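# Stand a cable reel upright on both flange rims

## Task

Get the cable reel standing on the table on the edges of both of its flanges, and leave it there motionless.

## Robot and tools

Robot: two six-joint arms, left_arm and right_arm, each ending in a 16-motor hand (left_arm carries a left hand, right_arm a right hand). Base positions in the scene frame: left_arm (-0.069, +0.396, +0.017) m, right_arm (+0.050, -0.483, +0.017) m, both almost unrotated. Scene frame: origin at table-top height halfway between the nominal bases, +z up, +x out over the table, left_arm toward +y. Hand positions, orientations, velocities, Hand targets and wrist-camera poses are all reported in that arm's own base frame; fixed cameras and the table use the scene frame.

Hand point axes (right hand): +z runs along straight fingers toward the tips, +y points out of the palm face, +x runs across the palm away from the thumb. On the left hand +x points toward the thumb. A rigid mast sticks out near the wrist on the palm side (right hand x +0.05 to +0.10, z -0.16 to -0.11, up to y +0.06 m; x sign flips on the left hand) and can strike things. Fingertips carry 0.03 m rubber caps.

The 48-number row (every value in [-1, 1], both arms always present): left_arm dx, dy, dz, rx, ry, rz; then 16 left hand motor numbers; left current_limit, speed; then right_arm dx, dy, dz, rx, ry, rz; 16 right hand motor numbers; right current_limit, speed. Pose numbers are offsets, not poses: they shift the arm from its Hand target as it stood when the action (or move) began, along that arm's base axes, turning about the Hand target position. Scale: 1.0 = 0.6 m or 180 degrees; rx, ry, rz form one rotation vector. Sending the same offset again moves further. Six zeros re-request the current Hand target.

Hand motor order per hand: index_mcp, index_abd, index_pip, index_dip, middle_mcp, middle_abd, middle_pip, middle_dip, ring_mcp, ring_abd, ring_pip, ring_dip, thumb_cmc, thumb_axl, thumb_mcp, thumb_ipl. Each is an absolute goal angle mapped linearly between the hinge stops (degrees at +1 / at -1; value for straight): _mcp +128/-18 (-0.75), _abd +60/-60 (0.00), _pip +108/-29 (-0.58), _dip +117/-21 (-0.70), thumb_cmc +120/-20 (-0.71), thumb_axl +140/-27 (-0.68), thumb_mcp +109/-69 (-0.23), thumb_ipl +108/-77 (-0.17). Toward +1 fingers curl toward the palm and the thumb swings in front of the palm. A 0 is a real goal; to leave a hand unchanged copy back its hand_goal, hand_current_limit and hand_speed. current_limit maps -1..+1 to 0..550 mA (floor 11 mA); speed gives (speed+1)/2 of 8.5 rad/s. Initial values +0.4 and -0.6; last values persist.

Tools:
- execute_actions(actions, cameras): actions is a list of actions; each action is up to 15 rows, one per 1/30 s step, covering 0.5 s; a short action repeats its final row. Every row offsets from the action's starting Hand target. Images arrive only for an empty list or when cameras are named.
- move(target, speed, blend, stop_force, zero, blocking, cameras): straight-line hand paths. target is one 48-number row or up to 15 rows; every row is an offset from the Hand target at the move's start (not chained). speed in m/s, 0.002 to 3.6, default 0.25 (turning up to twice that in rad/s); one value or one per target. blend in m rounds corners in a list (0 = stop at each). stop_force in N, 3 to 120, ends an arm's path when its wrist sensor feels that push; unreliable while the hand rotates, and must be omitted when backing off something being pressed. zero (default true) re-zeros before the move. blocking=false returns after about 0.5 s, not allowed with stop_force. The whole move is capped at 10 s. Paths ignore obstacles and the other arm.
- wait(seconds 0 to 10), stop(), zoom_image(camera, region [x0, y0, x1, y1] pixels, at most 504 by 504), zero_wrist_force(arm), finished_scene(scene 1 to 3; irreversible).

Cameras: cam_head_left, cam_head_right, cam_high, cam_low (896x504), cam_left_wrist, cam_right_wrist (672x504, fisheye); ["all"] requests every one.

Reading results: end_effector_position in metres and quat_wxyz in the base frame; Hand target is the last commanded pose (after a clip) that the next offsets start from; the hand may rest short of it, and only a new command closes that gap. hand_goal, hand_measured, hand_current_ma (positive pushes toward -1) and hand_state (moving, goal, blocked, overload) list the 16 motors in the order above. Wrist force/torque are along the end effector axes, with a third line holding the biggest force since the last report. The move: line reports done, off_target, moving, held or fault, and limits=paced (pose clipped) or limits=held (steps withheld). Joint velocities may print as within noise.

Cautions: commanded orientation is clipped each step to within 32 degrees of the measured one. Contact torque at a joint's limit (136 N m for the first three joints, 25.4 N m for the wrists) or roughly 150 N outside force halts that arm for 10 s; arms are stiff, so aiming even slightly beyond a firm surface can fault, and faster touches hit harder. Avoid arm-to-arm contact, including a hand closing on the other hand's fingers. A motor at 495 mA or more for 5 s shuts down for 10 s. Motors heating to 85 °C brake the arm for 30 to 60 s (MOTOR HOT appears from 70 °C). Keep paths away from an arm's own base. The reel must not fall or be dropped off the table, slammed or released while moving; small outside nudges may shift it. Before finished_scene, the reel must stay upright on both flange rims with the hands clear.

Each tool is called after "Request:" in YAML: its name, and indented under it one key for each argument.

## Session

Request:
execute_actions:
  actions: []

Request:
zoom_image:
  camera: "cam_low"
  region: [400, 200, 560, 300]

Scene clock: 0.00 s.
left_arm: end_effector_position=(+0.5575, -0.2513, +0.3461) hand_goal=(-0.754, +0.000, -0.576, -0.696, -0.754, +0.000, -0.576, -0.696, -0.754, +0.000, -0.576, -0.696, -0.714, -0.678, -0.226, -0.168) hand_measured=(-0.754, +0.000, -0.576, -0.696, -0.754, +0.000, -0.576, -0.696, -0.754, +0.000, -0.576, -0.696, -0.714, -0.678, -0.226, -0.168) hand_current_ma=(+0, +0, +0, +0, +0, +0, +0, +0, +0, +0, +0, +0, +0, +0, +0, +0) hand_state=(goal, goal, goal, goal, goal, goal, goal, goal, goal, goal, goal, goal, goal, goal, goal, goal) hand_current_limit=0.40 hand_speed=-0.60 end_effector_quat_wxyz=(-0.421, +0.875, +0.226, -0.079) | right_arm: end_effector_position=(+0.8411, +0.1762, +0.1930) hand_goal=(-0.754, +0.000, -0.576, -0.696, -0.754, +0.000, -0.576, -0.696, -0.754, +0.000, -0.576, -0.696, -0.714, -0.678, -0.226, -0.168) hand_measured=(-0.754, +0.000, -0.576, -0.696, -0.754, +0.000, -0.576, -0.696, -0.754, +0.000, -0.576, -0.696, -0.714, -0.678, -0.226, -0.168) hand_current_ma=(+0, +0, +0, +0, +0, +0, +0, +0, +0, +0, +0, +0, +0, +0, +0, +0) hand_state=(goal, goal, goal, goal, goal, goal, goal, goal, goal, goal, goal, goal, goal, goal, goal, goal) hand_current_limit=0.40 hand_speed=-0.60 end_effector_quat_wxyz=(-0.183, +0.542, +0.671, +0.472)
Joint positions: left_arm=[2.762 -2.142 -0.736 -2.563 2.13 0.467] | right_arm=[-0.192 -0.893 1.515 -2.401 -0.521 -0.282]
Joint velocities: within noise
Joint torques (N m): no reading
Motor temperatures (°C): left_arm=[32 35 27 32 37 39] | right_arm=[32 35 33 43 42 31]
Wrist force (N): no reading
Wrist torque (N m): no reading
Wrist force, peak (N): no reading
Hand target: left_arm +0.5575, -0.2513, +0.3461; -0.421, +0.875, +0.226, -0.079 | right_arm +0.8411, +0.1762, +0.1930; -0.183, +0.542, +0.671, +0.472
camera_calibration:
cam_left_wrist: T_world_to_cam=[[-0.912433, -0.0073055, 0.409161, 0.333635], [0.40913, -0.0380047, 0.911684, -0.601311], [0.00888975, 0.999251, 0.0376657, 0.359069], [0, 0, 0, 1]] pos_world=[0.547242, -0.379215, 0.398171]
cam_right_wrist: T_world_to_cam=[[0.848454, -0.438865, -0.295842, -0.547958], [-0.511227, -0.824248, -0.243438, 0.578988], [-0.137011, 0.357789, -0.923697, 0.356083], [0, 0, 0, 1]] pos_world=[0.809699, 0.109347, 0.307751]

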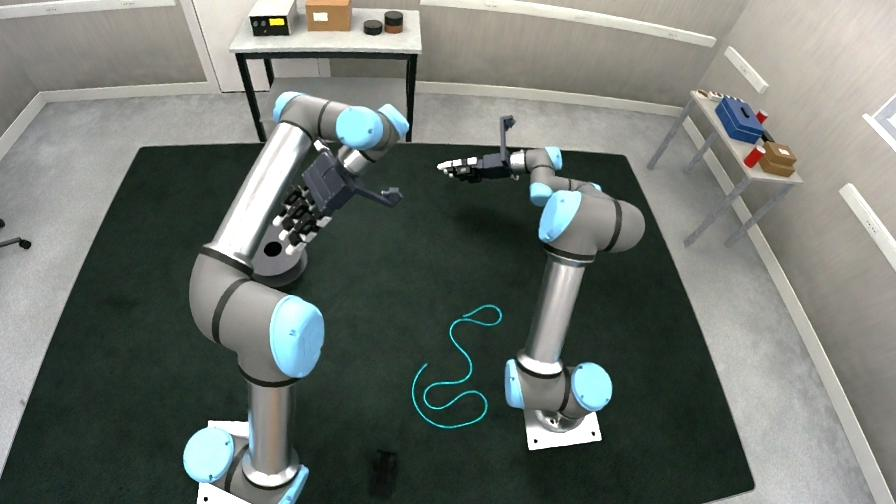

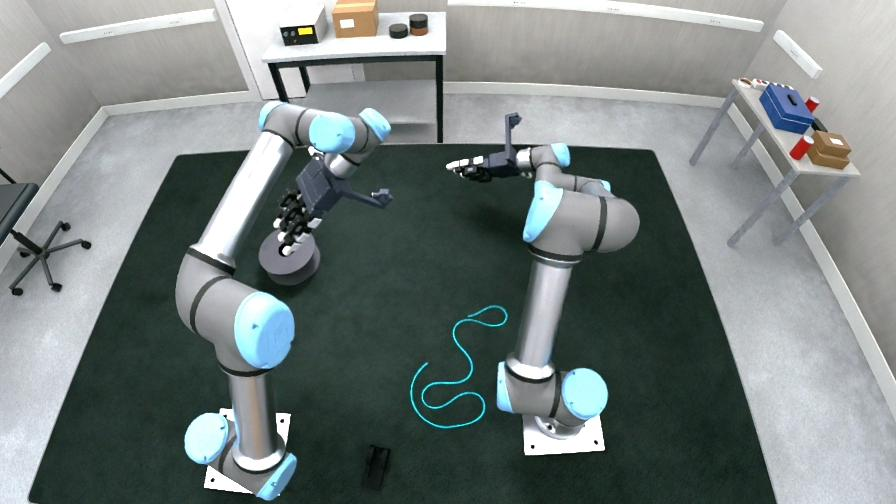

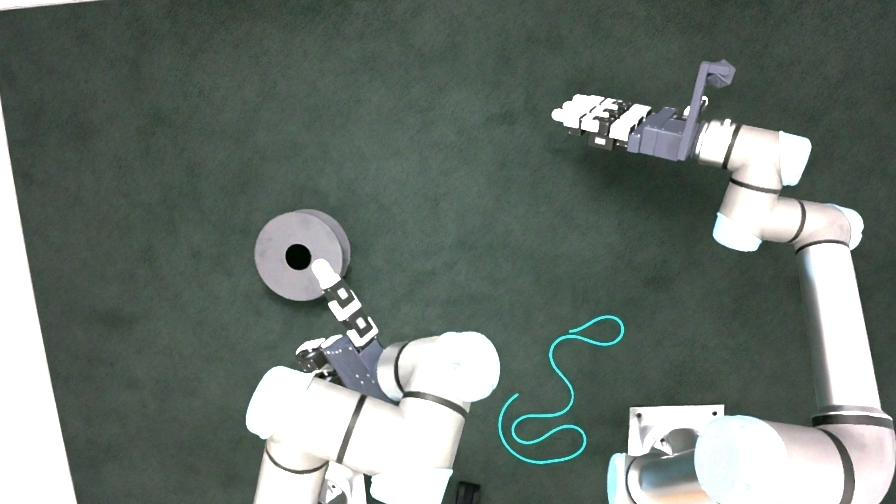

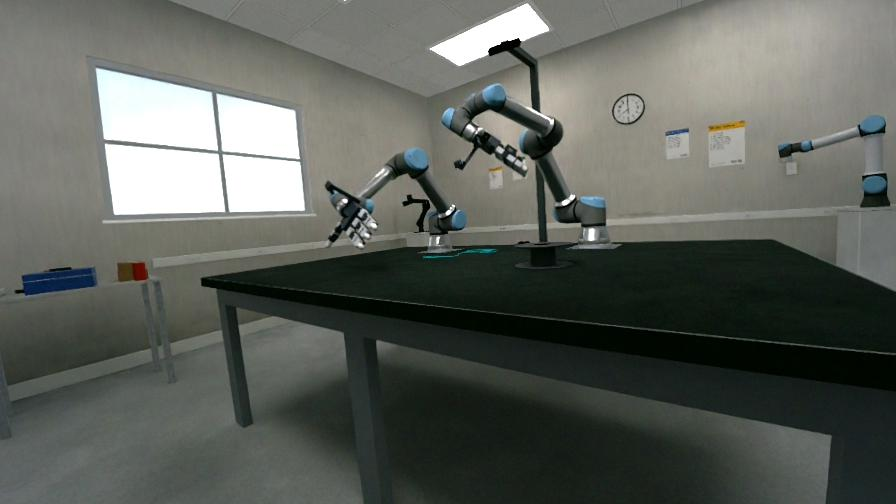

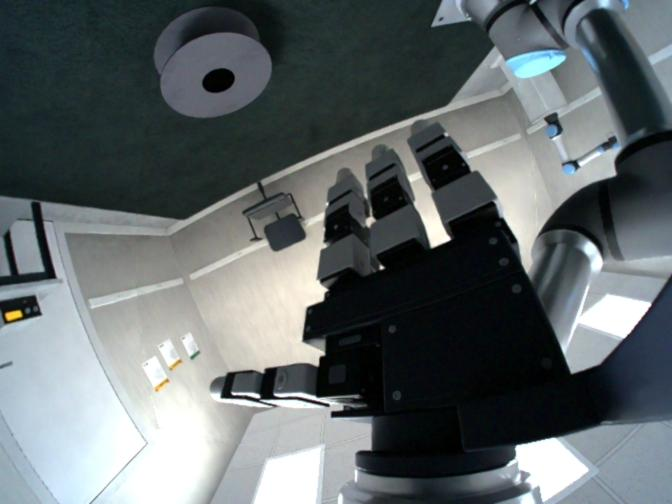

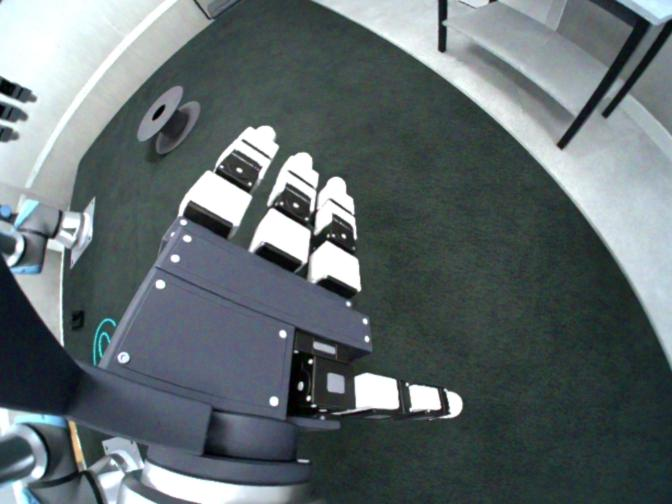

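Scaled by 3.150 from the camera's 896x504 image, which has a finer 1280x720 frame.

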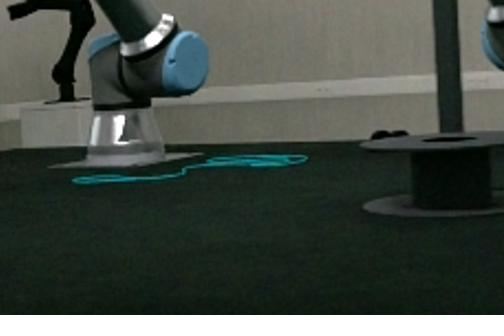

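Request:
zoom_image:
  camera: "cam_low"
  region: [500, 225, 590, 285]

Request:
zoom_image:
  camera: "cam_left_wrist"
  region: [130, 0, 290, 130]

Request:
zoom_image:
  camera: "cam_high"
  region: [240, 190, 370, 320]

Scaled by 5.600 from the camera's 896x504 image, which has a finer 1280x720 frame.

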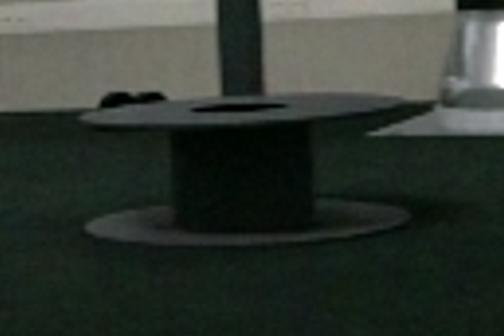

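Scaled by 3.150 from the camera's 672x504 image, which has a finer 960x720 frame.

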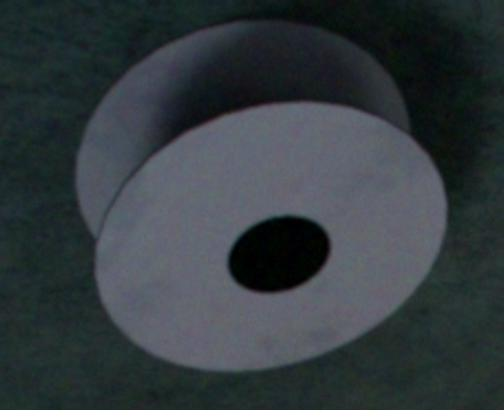

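Scaled by 3.877 from the camera's 896x504 image, which has a finer 1280x720 frame.

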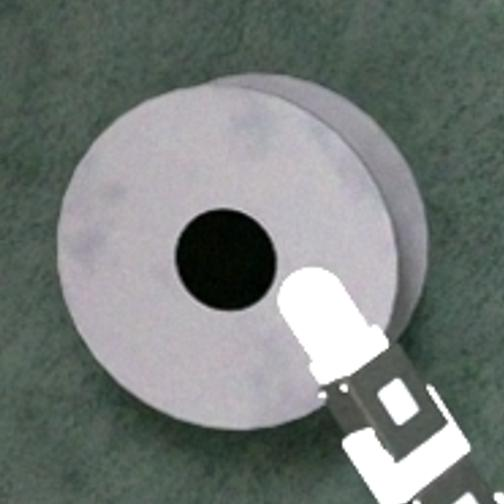

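Request:
move:
  target: [0.3865,0.5395,-0.2435,-0.2050,0.0780,-0.4742, 0.233,0,-0.285,-0.58, 0.233,0,-0.285,-0.58, 0.479,0,0.737,-0.696, 0.571,-0.678,-0.674,0.524, 0.7,-0.6, 0,0,0,0,0,0, -0.754,0,-0.576,-0.696,-0.754,0,-0.576,-0.696,-0.754,0,-0.576,-0.696,-0.714,-0.678,-0.226,-0.168,0.4,-0.6]
  speed: 0.3
  cameras: ["cam_left_wrist","cam_high","cam_low","cam_head_left"]

Scene clock: 67.27 s.
left_arm: end_effector_position=(+0.7894, +0.0723, +0.2000) hand_goal=(+0.232, +0.000, -0.286, -0.580, +0.232, +0.000, -0.286, -0.580, +0.478, +0.000, +0.736, -0.696, +0.570, -0.678, -0.674, +0.524) hand_measured=(+0.222, +0.000, -0.288, -0.582, +0.222, +0.000, -0.288, -0.582, +0.462, +0.000, +0.732, -0.696, +0.568, -0.678, -0.664, +0.522) hand_current_ma=(-31, +0, -5, -6, -27, +0, -5, -5, -52, +0, -10, +0, -5, +1, +39, -3) hand_state=(goal, goal, goal, goal, goal, goal, goal, goal, goal, goal, goal, goal, goal, goal, goal, goal) hand_current_limit=0.70 hand_speed=-0.60 end_effector_quat_wxyz=(-0.113, +0.859, -0.495, +0.066) | right_arm: end_effector_position=(+0.8411, +0.1762, +0.1930) hand_goal=(-0.754, +0.000, -0.576, -0.696, -0.754, +0.000, -0.576, -0.696, -0.754, +0.000, -0.576, -0.696, -0.714, -0.678, -0.226, -0.168) hand_measured=(-0.756, +0.000, -0.576, -0.696, -0.756, +0.000, -0.576, -0.696, -0.756, +0.000, -0.576, -0.696, -0.716, -0.678, -0.226, -0.168) hand_current_ma=(-1, +0, -1, +0, -1, +0, -1, +0, -1, +0, -1, +0, -2, +1, +0, +0) hand_state=(goal, goal, goal, goal, goal, goal, goal, goal, goal, goal, goal, goal, goal, goal, goal, goal) hand_current_limit=0.40 hand_speed=-0.60 end_effector_quat_wxyz=(-0.183, +0.542, +0.671, +0.472)
Joint positions: left_arm=[3.437 -2.375 -0.865 -1.216 1.629 2.92] | right_arm=[-0.192 -0.893 1.515 -2.401 -0.521 -0.282]
Joint torques (N m): left_arm=[6.59 42.83 30.77 0.98 -1.72 2.28] | right_arm=[0.68 -51.52 -18.07 -2.59 1.63 -0.12]
Wrist force (N): left_arm=[-0.2 -0.7 -0.5] | right_arm=[-0.4 0.0 -0.1]
Wrist torque (N m): left_arm=[0.21 0.14 -0.02] | right_arm=[0.00 0.05 -0.04]
Wrist force, peak (N): left_arm=[-0.7 -1.5 -0.1] | right_arm=[-0.6 -0.6 0.5]
Hand target: left_arm +0.7894, +0.0724, +0.2000; -0.113, +0.859, -0.495, +0.066 | right_arm +0.8411, +0.1762, +0.1930; -0.183, +0.542, +0.671, +0.472
Off the commanded pose: left_arm 0.000 m, 0 deg | right_arm 0.000 m, 0 deg.
move: done
camera_calibration:
cam_left_wrist: T_world_to_cam=[[0.124719, 0.984412, 0.124007, -0.226082], [0.489878, -0.169781, 0.855099, -0.593569], [0.862824, -0.0458989, -0.503417, -0.451194], [0, 0, 0, 1]] pos_world=[0.708275, 0.101072, 0.308457]
Images, in order (width x height): cam_head_left 896x504, cam_high 896x504, cam_low 896x504, cam_left_wrist 672x504.

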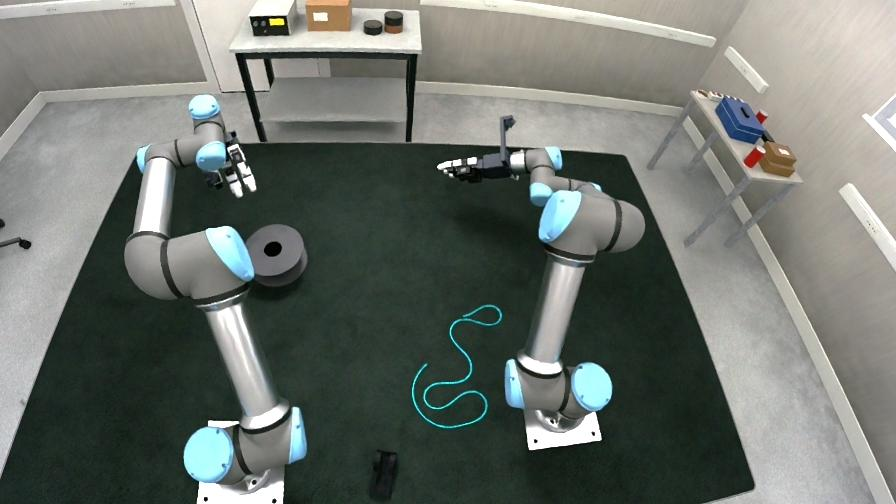

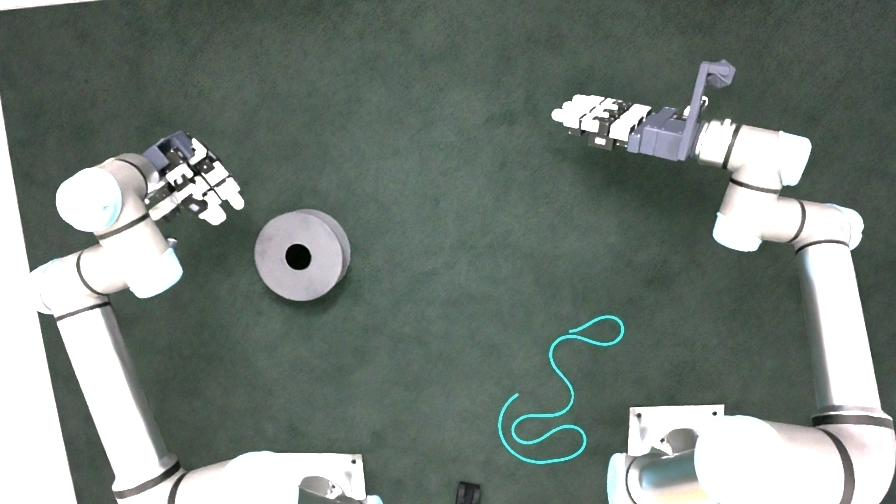

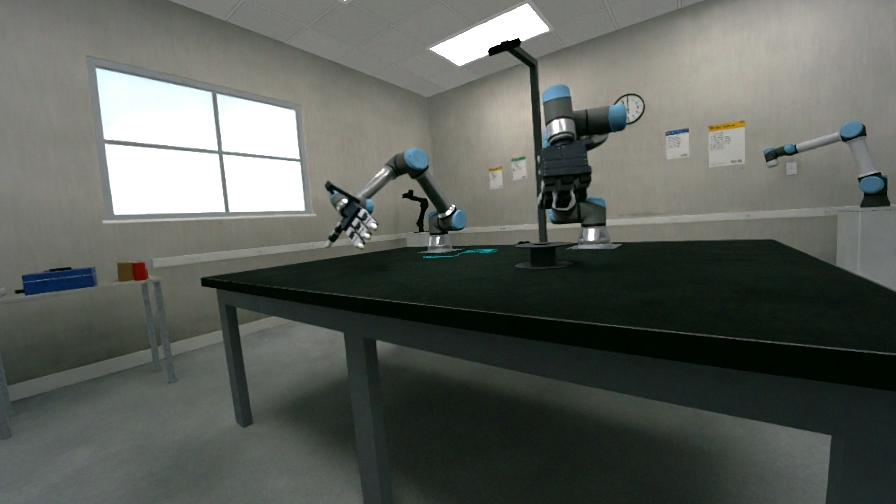

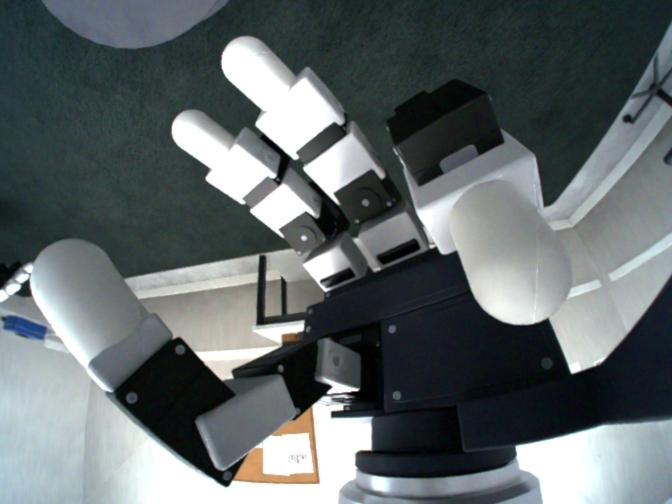

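Request:
move:
  target: [0.0252,0.0258,-0.2,0,0,0, 0.233,0,-0.285,-0.58, 0.233,0,-0.285,-0.58, 0.479,0,0.737,-0.696, 0.571,-0.678,-0.674,0.524, 0.7,-0.6, 0,0,0,0,0,0, -0.754,0,-0.576,-0.696,-0.754,0,-0.576,-0.696,-0.754,0,-0.576,-0.696,-0.714,-0.678,-0.226,-0.168,0.4,-0.6]
  speed: 0.15
  cameras: ["cam_left_wrist","cam_low"]

Request:
zoom_image:
  camera: "cam_low"
  region: [480, 205, 600, 285]

Scene clock: 85.80 s.
left_arm: end_effector_position=(+0.8045, +0.0878, +0.0800) hand_goal=(+0.232, +0.000, -0.286, -0.580, +0.232, +0.000, -0.286, -0.580, +0.478, +0.000, +0.736, -0.696, +0.570, -0.678, -0.674, +0.524) hand_measured=(+0.222, +0.000, -0.288, -0.582, +0.222, +0.000, -0.288, -0.582, +0.462, +0.000, +0.732, -0.696, +0.568, -0.678, -0.664, +0.522) hand_current_ma=(-31, +0, -5, -6, -27, +0, -5, -5, -52, +0, -10, +0, -5, +1, +38, -3) hand_state=(goal, goal, goal, goal, goal, goal, goal, goal, goal, goal, goal, goal, goal, goal, goal, goal) hand_current_limit=0.70 hand_speed=-0.60 end_effector_quat_wxyz=(-0.113, +0.859, -0.495, +0.066) | right_arm: end_effector_position=(+0.8411, +0.1762, +0.1930) hand_goal=(-0.754, +0.000, -0.576, -0.696, -0.754, +0.000, -0.576, -0.696, -0.754, +0.000, -0.576, -0.696, -0.714, -0.678, -0.226, -0.168) hand_measured=(-0.756, +0.000, -0.576, -0.696, -0.756, +0.000, -0.576, -0.696, -0.756, +0.000, -0.576, -0.696, -0.716, -0.678, -0.226, -0.168) hand_current_ma=(-1, +0, -1, +0, -1, +0, -1, +0, -1, +0, -1, +0, -2, +1, +0, +0) hand_state=(goal, goal, goal, goal, goal, goal, goal, goal, goal, goal, goal, goal, goal, goal, goal, goal) hand_current_limit=0.40 hand_speed=-0.60 end_effector_quat_wxyz=(-0.183, +0.542, +0.671, +0.472)
Joint positions: left_arm=[3.45 -2.498 -0.951 -1.006 1.626 2.933] | right_arm=[-0.192 -0.893 1.515 -2.401 -0.521 -0.282]
Joint torques (N m): left_arm=[5.98 45.87 31.1 4.22 -1.77 2.28] | right_arm=[0.97 -51.73 -19.12 -2.6 1.68 -0.06]
Wrist force (N): left_arm=[0.0 -0.4 -0.4] | right_arm=[-0.7 0.2 0.4]
Wrist torque (N m): left_arm=[0.25 0.12 0.01] | right_arm=[-0.01 0.08 -0.06]
Wrist force, peak (N): left_arm=[-0.1 -0.9 -1.6] | right_arm=[-0.9 -0.4 0.2]
Hand target: left_arm +0.8045, +0.0878, +0.0800; -0.113, +0.859, -0.495, +0.066 | right_arm +0.8411, +0.1762, +0.1930; -0.183, +0.542, +0.671, +0.472
Off the commanded pose: left_arm 0.000 m, 0 deg | right_arm 0.000 m, 0 deg.
move: done
camera_calibration:
cam_left_wrist: T_world_to_cam=[[0.124748, 0.984427, 0.123861, -0.228338], [0.489879, -0.169669, 0.85512, -0.49574], [0.862819, -0.0459973, -0.503416, -0.523907], [0, 0, 0, 1]] pos_world=[0.723375, 0.116572, 0.188456]
Images, in order (width x height): cam_low 896x504, cam_left_wrist 672x504.

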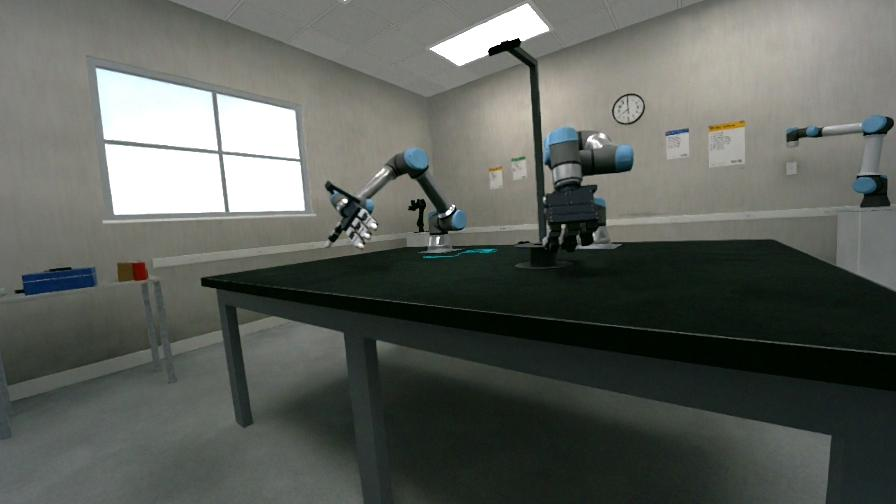

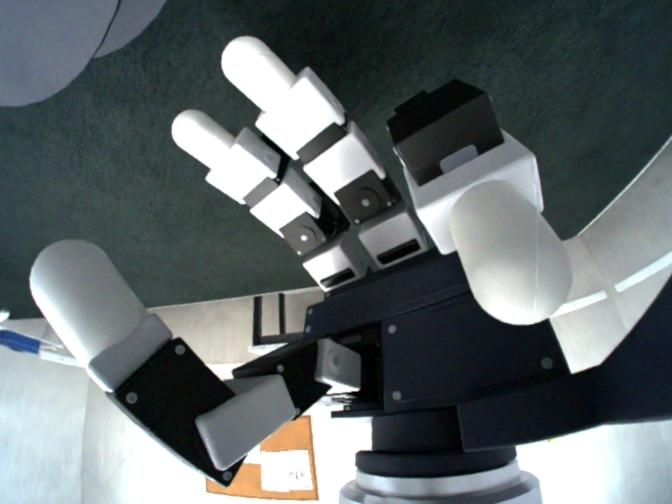

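Scaled by 4.200 from the camera's 896x504 image, which has a finer 1280x720 frame.

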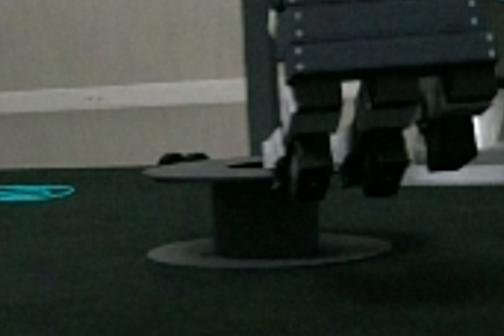

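Request:
move:
  target:
    - [-0.0033,-0.0067,-0.0808,0,0,0, 0.233,0,-0.285,-0.58, 0.233,0,-0.285,-0.58, 0.479,0,0.737,-0.696, 0.571,-0.678,-0.674,0.524, 0.7,-0.6, 0,0,0,0,0,0, -0.754,0,-0.576,-0.696,-0.754,0,-0.576,-0.696,-0.754,0,-0.576,-0.696,-0.714,-0.678,-0.226,-0.168,0.4,-0.6]
    - [-0.126,-0.0775,-0.0808,0,0,0, 0.233,0,-0.285,-0.58, 0.233,0,-0.285,-0.58, 0.479,0,0.737,-0.696, 0.571,-0.678,-0.674,0.524, 0.7,-0.6, 0,0,0,0,0,0, -0.754,0,-0.576,-0.696,-0.754,0,-0.576,-0.696,-0.754,0,-0.576,-0.696,-0.714,-0.678,-0.226,-0.168,0.4,-0.6]
  speed: 0.1
  stop_force: 6
  cameras: ["cam_left_wrist","cam_low"]

Request:
zoom_image:
  camera: "cam_low"
  region: [490, 205, 600, 285]

Scene clock: 113.27 s.
left_arm: end_effector_position=(+0.7289, +0.0413, +0.0315) hand_goal=(+0.232, +0.000, -0.286, -0.580, +0.232, +0.000, -0.286, -0.580, +0.478, +0.000, +0.736, -0.696, +0.570, -0.678, -0.674, +0.524) hand_measured=(+0.222, +0.000, -0.288, -0.582, +0.222, +0.000, -0.288, -0.582, +0.462, +0.000, +0.732, -0.696, +0.568, -0.678, -0.664, +0.522) hand_current_ma=(-31, +0, -5, -6, -27, +0, -5, -5, -52, +0, -10, +0, -5, +1, +38, -3) hand_state=(goal, goal, goal, goal, goal, goal, goal, goal, goal, goal, goal, goal, goal, goal, goal, goal) hand_current_limit=0.70 hand_speed=-0.60 end_effector_quat_wxyz=(-0.113, +0.859, -0.495, +0.066) | right_arm: end_effector_position=(+0.8411, +0.1762, +0.1930) hand_goal=(-0.754, +0.000, -0.576, -0.696, -0.754, +0.000, -0.576, -0.696, -0.754, +0.000, -0.576, -0.696, -0.714, -0.678, -0.226, -0.168) hand_measured=(-0.756, +0.000, -0.576, -0.696, -0.756, +0.000, -0.576, -0.696, -0.756, +0.000, -0.576, -0.696, -0.716, -0.678, -0.226, -0.168) hand_current_ma=(-1, +0, -1, +0, -1, +0, -1, +0, -1, +0, -1, +0, -2, +1, +0, +0) hand_state=(goal, goal, goal, goal, goal, goal, goal, goal, goal, goal, goal, goal, goal, goal, goal, goal) hand_current_limit=0.40 hand_speed=-0.60 end_effector_quat_wxyz=(-0.183, +0.542, +0.671, +0.472)
Joint positions: left_arm=[3.421 -2.36 -1.351 -0.745 1.633 2.904] | right_arm=[-0.192 -0.893 1.515 -2.401 -0.521 -0.282]
Joint torques (N m): left_arm=[-10.34 59.24 10.51 4.34 1.57 -2.17] | right_arm=[0.68 -52.01 -18.3 -2.66 1.55 -0.25]
Wrist force (N): left_arm=[-0.2 -0.6 -0.6] | right_arm=[-0.5 0.4 0.0]
Wrist torque (N m): left_arm=[0.24 0.11 0.18] | right_arm=[0.06 0.05 -0.03]
Wrist force, peak (N): left_arm=[-0.2 -0.9 -1.9] | right_arm=[-0.6 -0.7 0.1]
Hand target: left_arm +0.7289, +0.0413, +0.0315; -0.113, +0.859, -0.495, +0.066 | right_arm +0.8411, +0.1762, +0.1930; -0.183, +0.542, +0.671, +0.472
Off the commanded pose: left_arm 0.000 m, 0 deg | right_arm 0.000 m, 0 deg.
move: done
camera_calibration:
cam_left_wrist: T_world_to_cam=[[0.124748, 0.984427, 0.123861, -0.167137], [0.489879, -0.169669, 0.85512, -0.425171], [0.862819, -0.0459973, -0.503416, -0.485319], [0, 0, 0, 1]] pos_world=[0.647875, 0.0700719, 0.139956]
Images, in order (width x height): cam_low 896x504, cam_left_wrist 672x504.

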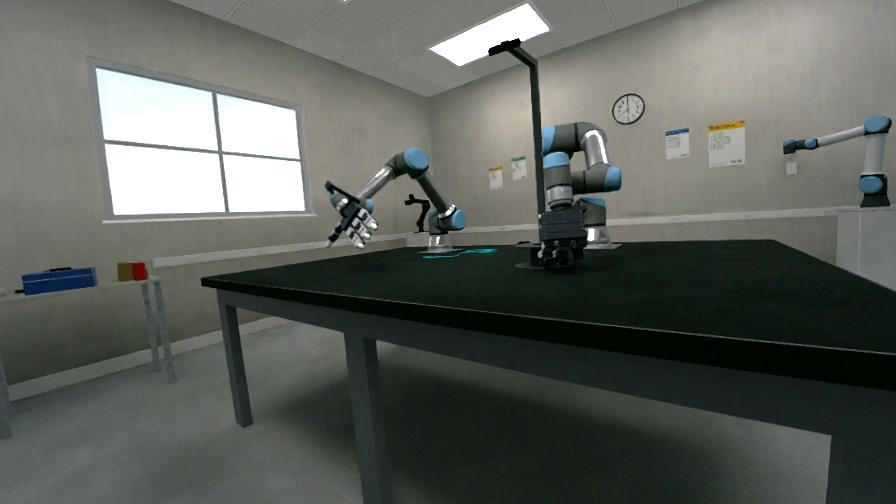

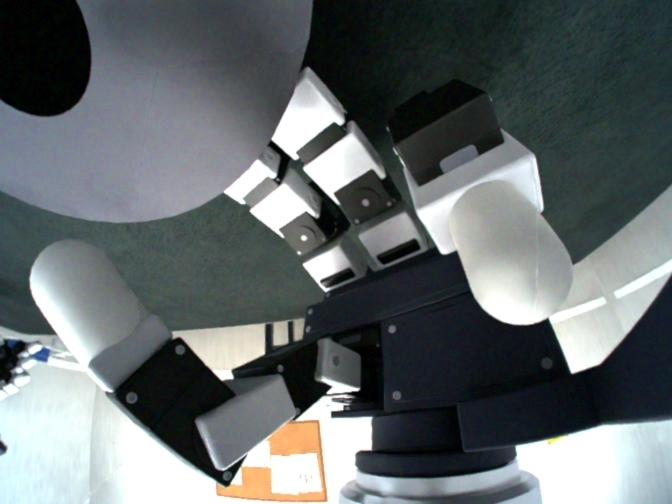

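Scaled by 4.582 from the camera's 896x504 image, which has a finer 1280x720 frame.

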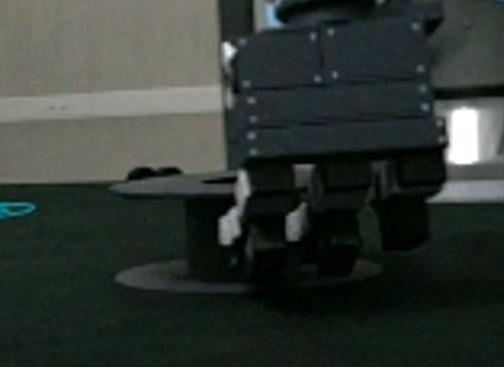

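Request:
move:
  target: [0,0,0,0,0,0, 0.245,0,-0.285,-0.34, 0.245,0,-0.285,-0.34, 0.479,0,0.737,-0.696, 0.571,-0.678,-0.2,0.286, 0.72,-0.65, 0,0,0,0,0,0, -0.754,0,-0.576,-0.696,-0.754,0,-0.576,-0.696,-0.754,0,-0.576,-0.696,-0.714,-0.678,-0.226,-0.168,0.4,-0.6]
  speed: 0.07
  cameras: []

Request:
move:
  target: [0,0,0,0,0,0, 0.33,0,-0.26,-0.23, 0.33,0,-0.26,-0.23, 0.479,0,0.737,-0.696, 0.571,-0.678,-0.06,0.31, 0.72,-0.8, 0,0,0,0,0,0, -0.754,0,-0.576,-0.696,-0.754,0,-0.576,-0.696,-0.754,0,-0.576,-0.696,-0.714,-0.678,-0.226,-0.168,0.4,-0.6]
  speed: 0.07
  cameras: ["cam_left_wrist"]

Scene clock: 125.20 s.
left_arm: end_effector_position=(+0.7289, +0.0413, +0.0315) hand_goal=(+0.244, +0.000, -0.286, -0.340, +0.244, +0.000, -0.286, -0.340, +0.478, +0.000, +0.736, -0.696, +0.570, -0.678, -0.200, +0.286) hand_measured=(+0.224, +0.000, -0.288, -0.344, +0.226, +0.000, -0.288, -0.344, +0.462, +0.000, +0.732, -0.696, +0.568, -0.678, -0.198, +0.290) hand_current_ma=(-65, +0, -5, -9, -55, +0, -5, -7, -52, +0, -10, +0, -5, +1, +5, +10) hand_state=(goal, goal, goal, goal, goal, goal, goal, goal, goal, goal, goal, goal, goal, goal, goal, goal) hand_current_limit=0.72 hand_speed=-0.65 end_effector_quat_wxyz=(-0.113, +0.859, -0.495, +0.066) | right_arm: end_effector_position=(+0.8411, +0.1762, +0.1930) hand_goal=(-0.754, +0.000, -0.576, -0.696, -0.754, +0.000, -0.576, -0.696, -0.754, +0.000, -0.576, -0.696, -0.714, -0.678, -0.226, -0.168) hand_measured=(-0.756, +0.000, -0.576, -0.696, -0.756, +0.000, -0.576, -0.696, -0.756, +0.000, -0.576, -0.696, -0.716, -0.678, -0.226, -0.168) hand_current_ma=(-1, +0, -1, +0, -1, +0, -1, +0, -1, +0, -1, +0, -2, +1, +0, +0) hand_state=(goal, goal, goal, goal, goal, goal, goal, goal, goal, goal, goal, goal, goal, goal, goal, goal) hand_current_limit=0.40 hand_speed=-0.60 end_effector_quat_wxyz=(-0.183, +0.542, +0.671, +0.472)
Joint positions: left_arm=[3.421 -2.36 -1.351 -0.745 1.633 2.904] | right_arm=[-0.192 -0.893 1.515 -2.401 -0.521 -0.282]
Joint torques (N m): left_arm=[-10.12 58.2 11.36 4.26 1.36 -2.34] | right_arm=[0.85 -51.52 -18.72 -2.7 1.48 -0.18]
Wrist force (N): left_arm=[-0.4 -0.3 -0.4] | right_arm=[-0.4 -0.2 0.3]
Wrist torque (N m): left_arm=[0.26 0.15 0.16] | right_arm=[-0.05 0.05 -0.04]
Wrist force, peak (N): left_arm=[-0.6 -0.9 -0.4] | right_arm=[-0.7 -0.1 0.4]
Hand target: left_arm +0.7289, +0.0413, +0.0315; -0.113, +0.859, -0.495, +0.066 | right_arm +0.8411, +0.1762, +0.1930; -0.183, +0.542, +0.671, +0.472
Off the commanded pose: left_arm 0.000 m, 0 deg | right_arm 0.000 m, 0 deg.
move: done
No camera images: "cameras" was empty.

Scene clock: 125.70 s.
left_arm: end_effector_position=(+0.7289, +0.0413, +0.0315) hand_goal=(+0.330, +0.000, -0.260, -0.230, +0.330, +0.000, -0.260, -0.230, +0.478, +0.000, +0.736, -0.696, +0.570, -0.678, -0.060, +0.310) hand_measured=(+0.250, +0.000, -0.294, -0.270, +0.252, +0.000, -0.296, -0.266, +0.462, +0.000, +0.732, -0.696, +0.568, -0.678, -0.146, +0.300) hand_current_ma=(-339, +0, -110, -141, -329, +0, -121, -127, -52, +0, -10, +0, -5, +1, -455, -39) hand_state=(blocked, goal, blocked, blocked, blocked, goal, blocked, blocked, goal, goal, goal, goal, goal, goal, blocked, goal) hand_current_limit=0.72 hand_speed=-0.80 end_effector_quat_wxyz=(-0.113, +0.859, -0.495, +0.066) | right_arm: end_effector_position=(+0.8411, +0.1762, +0.1930) hand_goal=(-0.754, +0.000, -0.576, -0.696, -0.754, +0.000, -0.576, -0.696, -0.754, +0.000, -0.576, -0.696, -0.714, -0.678, -0.226, -0.168) hand_measured=(-0.756, +0.000, -0.576, -0.696, -0.756, +0.000, -0.576, -0.696, -0.756, +0.000, -0.576, -0.696, -0.716, -0.678, -0.226, -0.168) hand_current_ma=(-1, +0, -1, +0, -1, +0, -1, +0, -1, +0, -1, +0, -2, +1, +0, +0) hand_state=(goal, goal, goal, goal, goal, goal, goal, goal, goal, goal, goal, goal, goal, goal, goal, goal) hand_current_limit=0.40 hand_speed=-0.60 end_effector_quat_wxyz=(-0.183, +0.542, +0.671, +0.472)
Joint positions: left_arm=[3.421 -2.36 -1.352 -0.745 1.633 2.904] | right_arm=[-0.192 -0.893 1.515 -2.401 -0.521 -0.282]
Joint torques (N m): left_arm=[-8.82 58.02 14.22 3.72 1.22 -2.3] | right_arm=[1.03 -51.47 -17.96 -2.77 1.63 -0.27]
Wrist force (N): left_arm=[-0.4 -0.7 0.9] | right_arm=[-0.4 -0.3 0.0]
Wrist torque (N m): left_arm=[0.29 0.19 0.15] | right_arm=[-0.04 0.04 -0.03]
Wrist force, peak (N): left_arm=[-0.5 -0.9 1.2] | right_arm=[-0.5 -0.6 0.0]
Hand target: left_arm +0.7289, +0.0413, +0.0315; -0.113, +0.859, -0.495, +0.066 | right_arm +0.8411, +0.1762, +0.1930; -0.183, +0.542, +0.671, +0.472
Off the commanded pose: left_arm 0.000 m, 0 deg | right_arm 0.000 m, 0 deg.
move: done
camera_calibration:
cam_left_wrist: T_world_to_cam=[[0.124796, 0.98441, 0.123945, -0.167166], [0.489865, -0.169766, 0.855109, -0.425105], [0.86282, -0.0459984, -0.503415, -0.485233], [0, 0, 0, 1]] pos_world=[0.647775, 0.0700719, 0.139957]
Images, in order (width x height): cam_left_wrist 672x504.

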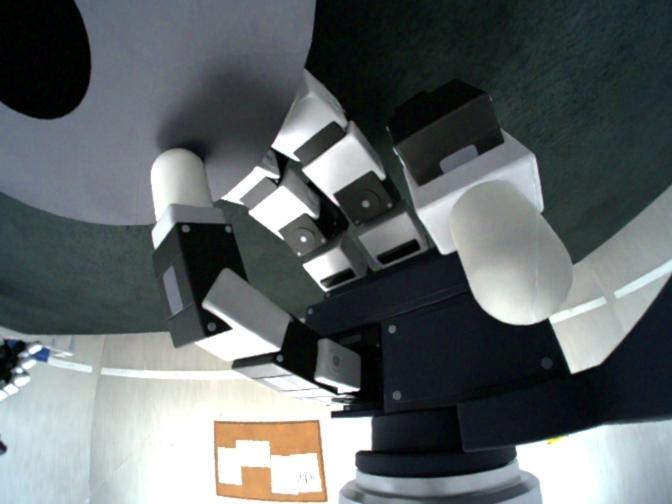

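Request:
move:
  target:
    - [-0.0169,-0.0098,0.0608,0.0278,-0.0481,0, 0.33,0,-0.26,-0.23, 0.33,0,-0.26,-0.23, 0.479,0,0.737,-0.696, 0.571,-0.678,-0.06,0.31, 0.72,-0.8, 0,0,0,0,0,0, -0.754,0,-0.576,-0.696,-0.754,0,-0.576,-0.696,-0.754,0,-0.576,-0.696,-0.714,-0.678,-0.226,-0.168,0.4,-0.6]
    - [-0.0426,-0.0246,0.1172,0.0556,-0.0962,0, 0.33,0,-0.26,-0.23, 0.33,0,-0.26,-0.23, 0.479,0,0.737,-0.696, 0.571,-0.678,-0.06,0.31, 0.72,-0.8, 0,0,0,0,0,0, -0.754,0,-0.576,-0.696,-0.754,0,-0.576,-0.696,-0.754,0,-0.576,-0.696,-0.714,-0.678,-0.226,-0.168,0.4,-0.6]
    - [-0.0764,-0.0441,0.1677,0.0833,-0.1443,0, 0.33,0,-0.26,-0.23, 0.33,0,-0.26,-0.23, 0.479,0,0.737,-0.696, 0.571,-0.678,-0.06,0.31, 0.72,-0.8, 0,0,0,0,0,0, -0.754,0,-0.576,-0.696,-0.754,0,-0.576,-0.696,-0.754,0,-0.576,-0.696,-0.714,-0.678,-0.226,-0.168,0.4,-0.6]
    - [-0.1173,-0.0678,0.2105,0.1111,-0.1924,0, 0.33,0,-0.26,-0.23, 0.33,0,-0.26,-0.23, 0.479,0,0.737,-0.696, 0.571,-0.678,-0.06,0.31, 0.72,-0.8, 0,0,0,0,0,0, -0.754,0,-0.576,-0.696,-0.754,0,-0.576,-0.696,-0.754,0,-0.576,-0.696,-0.714,-0.678,-0.226,-0.168,0.4,-0.6]
    - [-0.1641,-0.0948,0.2445,0.1389,-0.2406,0, 0.33,0,-0.26,-0.23, 0.33,0,-0.26,-0.23, 0.479,0,0.737,-0.696, 0.571,-0.678,-0.06,0.31, 0.72,-0.8, 0,0,0,0,0,0, -0.754,0,-0.576,-0.696,-0.754,0,-0.576,-0.696,-0.754,0,-0.576,-0.696,-0.714,-0.678,-0.226,-0.168,0.4,-0.6]
    - [-0.2152,-0.1243,0.2687,0.1667,-0.2887,0, 0.33,0,-0.26,-0.23, 0.33,0,-0.26,-0.23, 0.479,0,0.737,-0.696, 0.571,-0.678,-0.06,0.31, 0.72,-0.8, 0,0,0,0,0,0, -0.754,0,-0.576,-0.696,-0.754,0,-0.576,-0.696,-0.754,0,-0.576,-0.696,-0.714,-0.678,-0.226,-0.168,0.4,-0.6]
  speed: 0.1
  blend: 0.01
  cameras: ["cam_left_wrist","cam_low","cam_head_left"]

Request:
zoom_image:
  camera: "cam_low"
  region: [490, 185, 600, 285]

Scene clock: 164.90 s.
left_arm: end_effector_position=(+0.5998, -0.0332, +0.1927) hand_goal=(+0.330, +0.000, -0.260, -0.230, +0.330, +0.000, -0.260, -0.230, +0.478, +0.000, +0.736, -0.696, +0.570, -0.678, -0.060, +0.310) hand_measured=(+0.246, +0.002, -0.306, -0.268, +0.272, +0.000, -0.296, -0.248, +0.468, +0.000, +0.732, -0.696, +0.566, -0.678, -0.140, +0.298) hand_current_ma=(-352, +5, -164, -131, -229, +0, -123, -54, -28, +0, -10, +0, -8, +0, -427, -43) hand_state=(blocked, goal, blocked, blocked, blocked, goal, blocked, goal, goal, goal, goal, goal, goal, goal, blocked, goal) hand_current_limit=0.72 hand_speed=-0.80 end_effector_quat_wxyz=(-0.527, +0.687, -0.396, +0.305) | right_arm: end_effector_position=(+0.8411, +0.1762, +0.1930) hand_goal=(-0.754, +0.000, -0.576, -0.696, -0.754, +0.000, -0.576, -0.696, -0.754, +0.000, -0.576, -0.696, -0.714, -0.678, -0.226, -0.168) hand_measured=(-0.756, +0.000, -0.576, -0.696, -0.756, +0.000, -0.576, -0.696, -0.756, +0.000, -0.576, -0.696, -0.716, -0.678, -0.226, -0.168) hand_current_ma=(-1, +0, -1, +0, -1, +0, -1, +0, -1, +0, -1, +0, -2, +1, +0, +0) hand_state=(goal, goal, goal, goal, goal, goal, goal, goal, goal, goal, goal, goal, goal, goal, goal, goal) hand_current_limit=0.40 hand_speed=-0.60 end_effector_quat_wxyz=(-0.183, +0.542, +0.671, +0.472)
Joint positions: left_arm=[3.19 -1.941 -2.155 0.663 2.028 3.009] | right_arm=[-0.192 -0.893 1.515 -2.401 -0.521 -0.282]
Joint torques (N m): left_arm=[-10.57 21.71 6.02 4.42 1.85 2.1] | right_arm=[0.96 -51.48 -18.5 -2.69 1.49 -0.29]
Wrist force (N): left_arm=[-0.2 2.5 0.6] | right_arm=[-0.1 -0.2 0.1]
Wrist torque (N m): left_arm=[0.31 -0.02 -0.15] | right_arm=[-0.04 0.00 -0.02]
Wrist force, peak (N): left_arm=[-0.1 -5.0 -0.2] | right_arm=[-0.8 -0.6 0.0]
Hand target: left_arm +0.5998, -0.0332, +0.1927; -0.527, +0.687, -0.396, +0.305 | right_arm +0.8411, +0.1762, +0.1930; -0.183, +0.542, +0.671, +0.472
Off the commanded pose: left_arm 0.000 m, 0 deg | right_arm 0.000 m, 0 deg.
move: done
camera_calibration:
cam_left_wrist: T_world_to_cam=[[-0.228212, 0.780624, 0.581847, 0.0190309], [-0.298415, -0.624937, 0.721389, -0.0289531], [0.926751, -0.00900231, 0.375568, -0.502664], [0, 0, 0, 1]] pos_world=[0.461547, -0.0374749, 0.198598]
Images, in order (width x height): cam_head_left 896x504, cam_low 896x504, cam_left_wrist 672x504.

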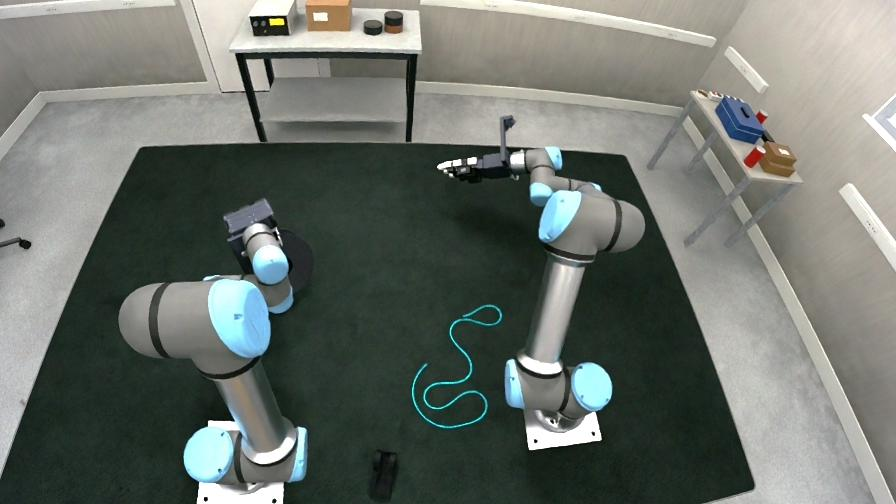

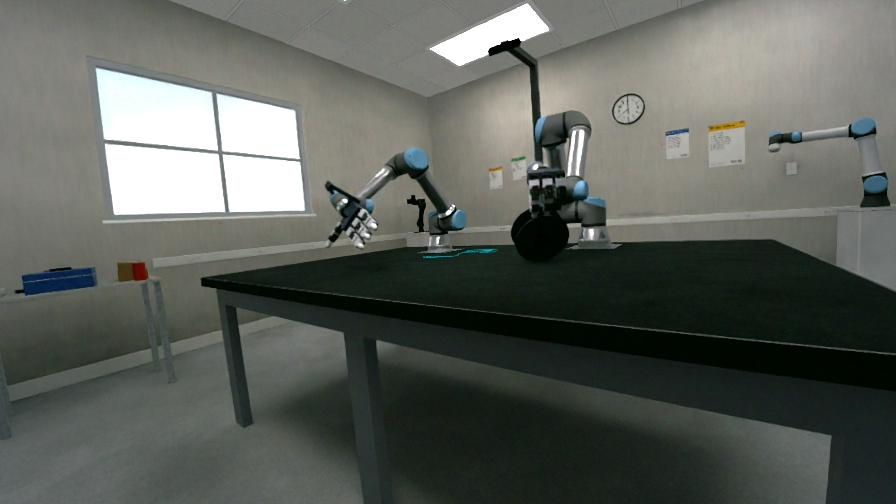

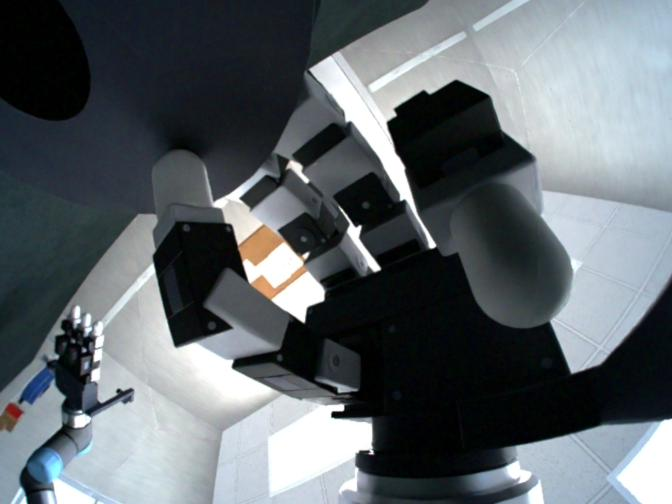

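Scaled by 4.582 from the camera's 896x504 image, which has a finer 1280x720 frame.

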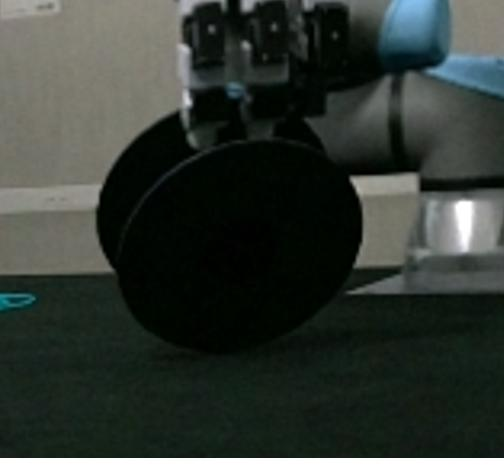

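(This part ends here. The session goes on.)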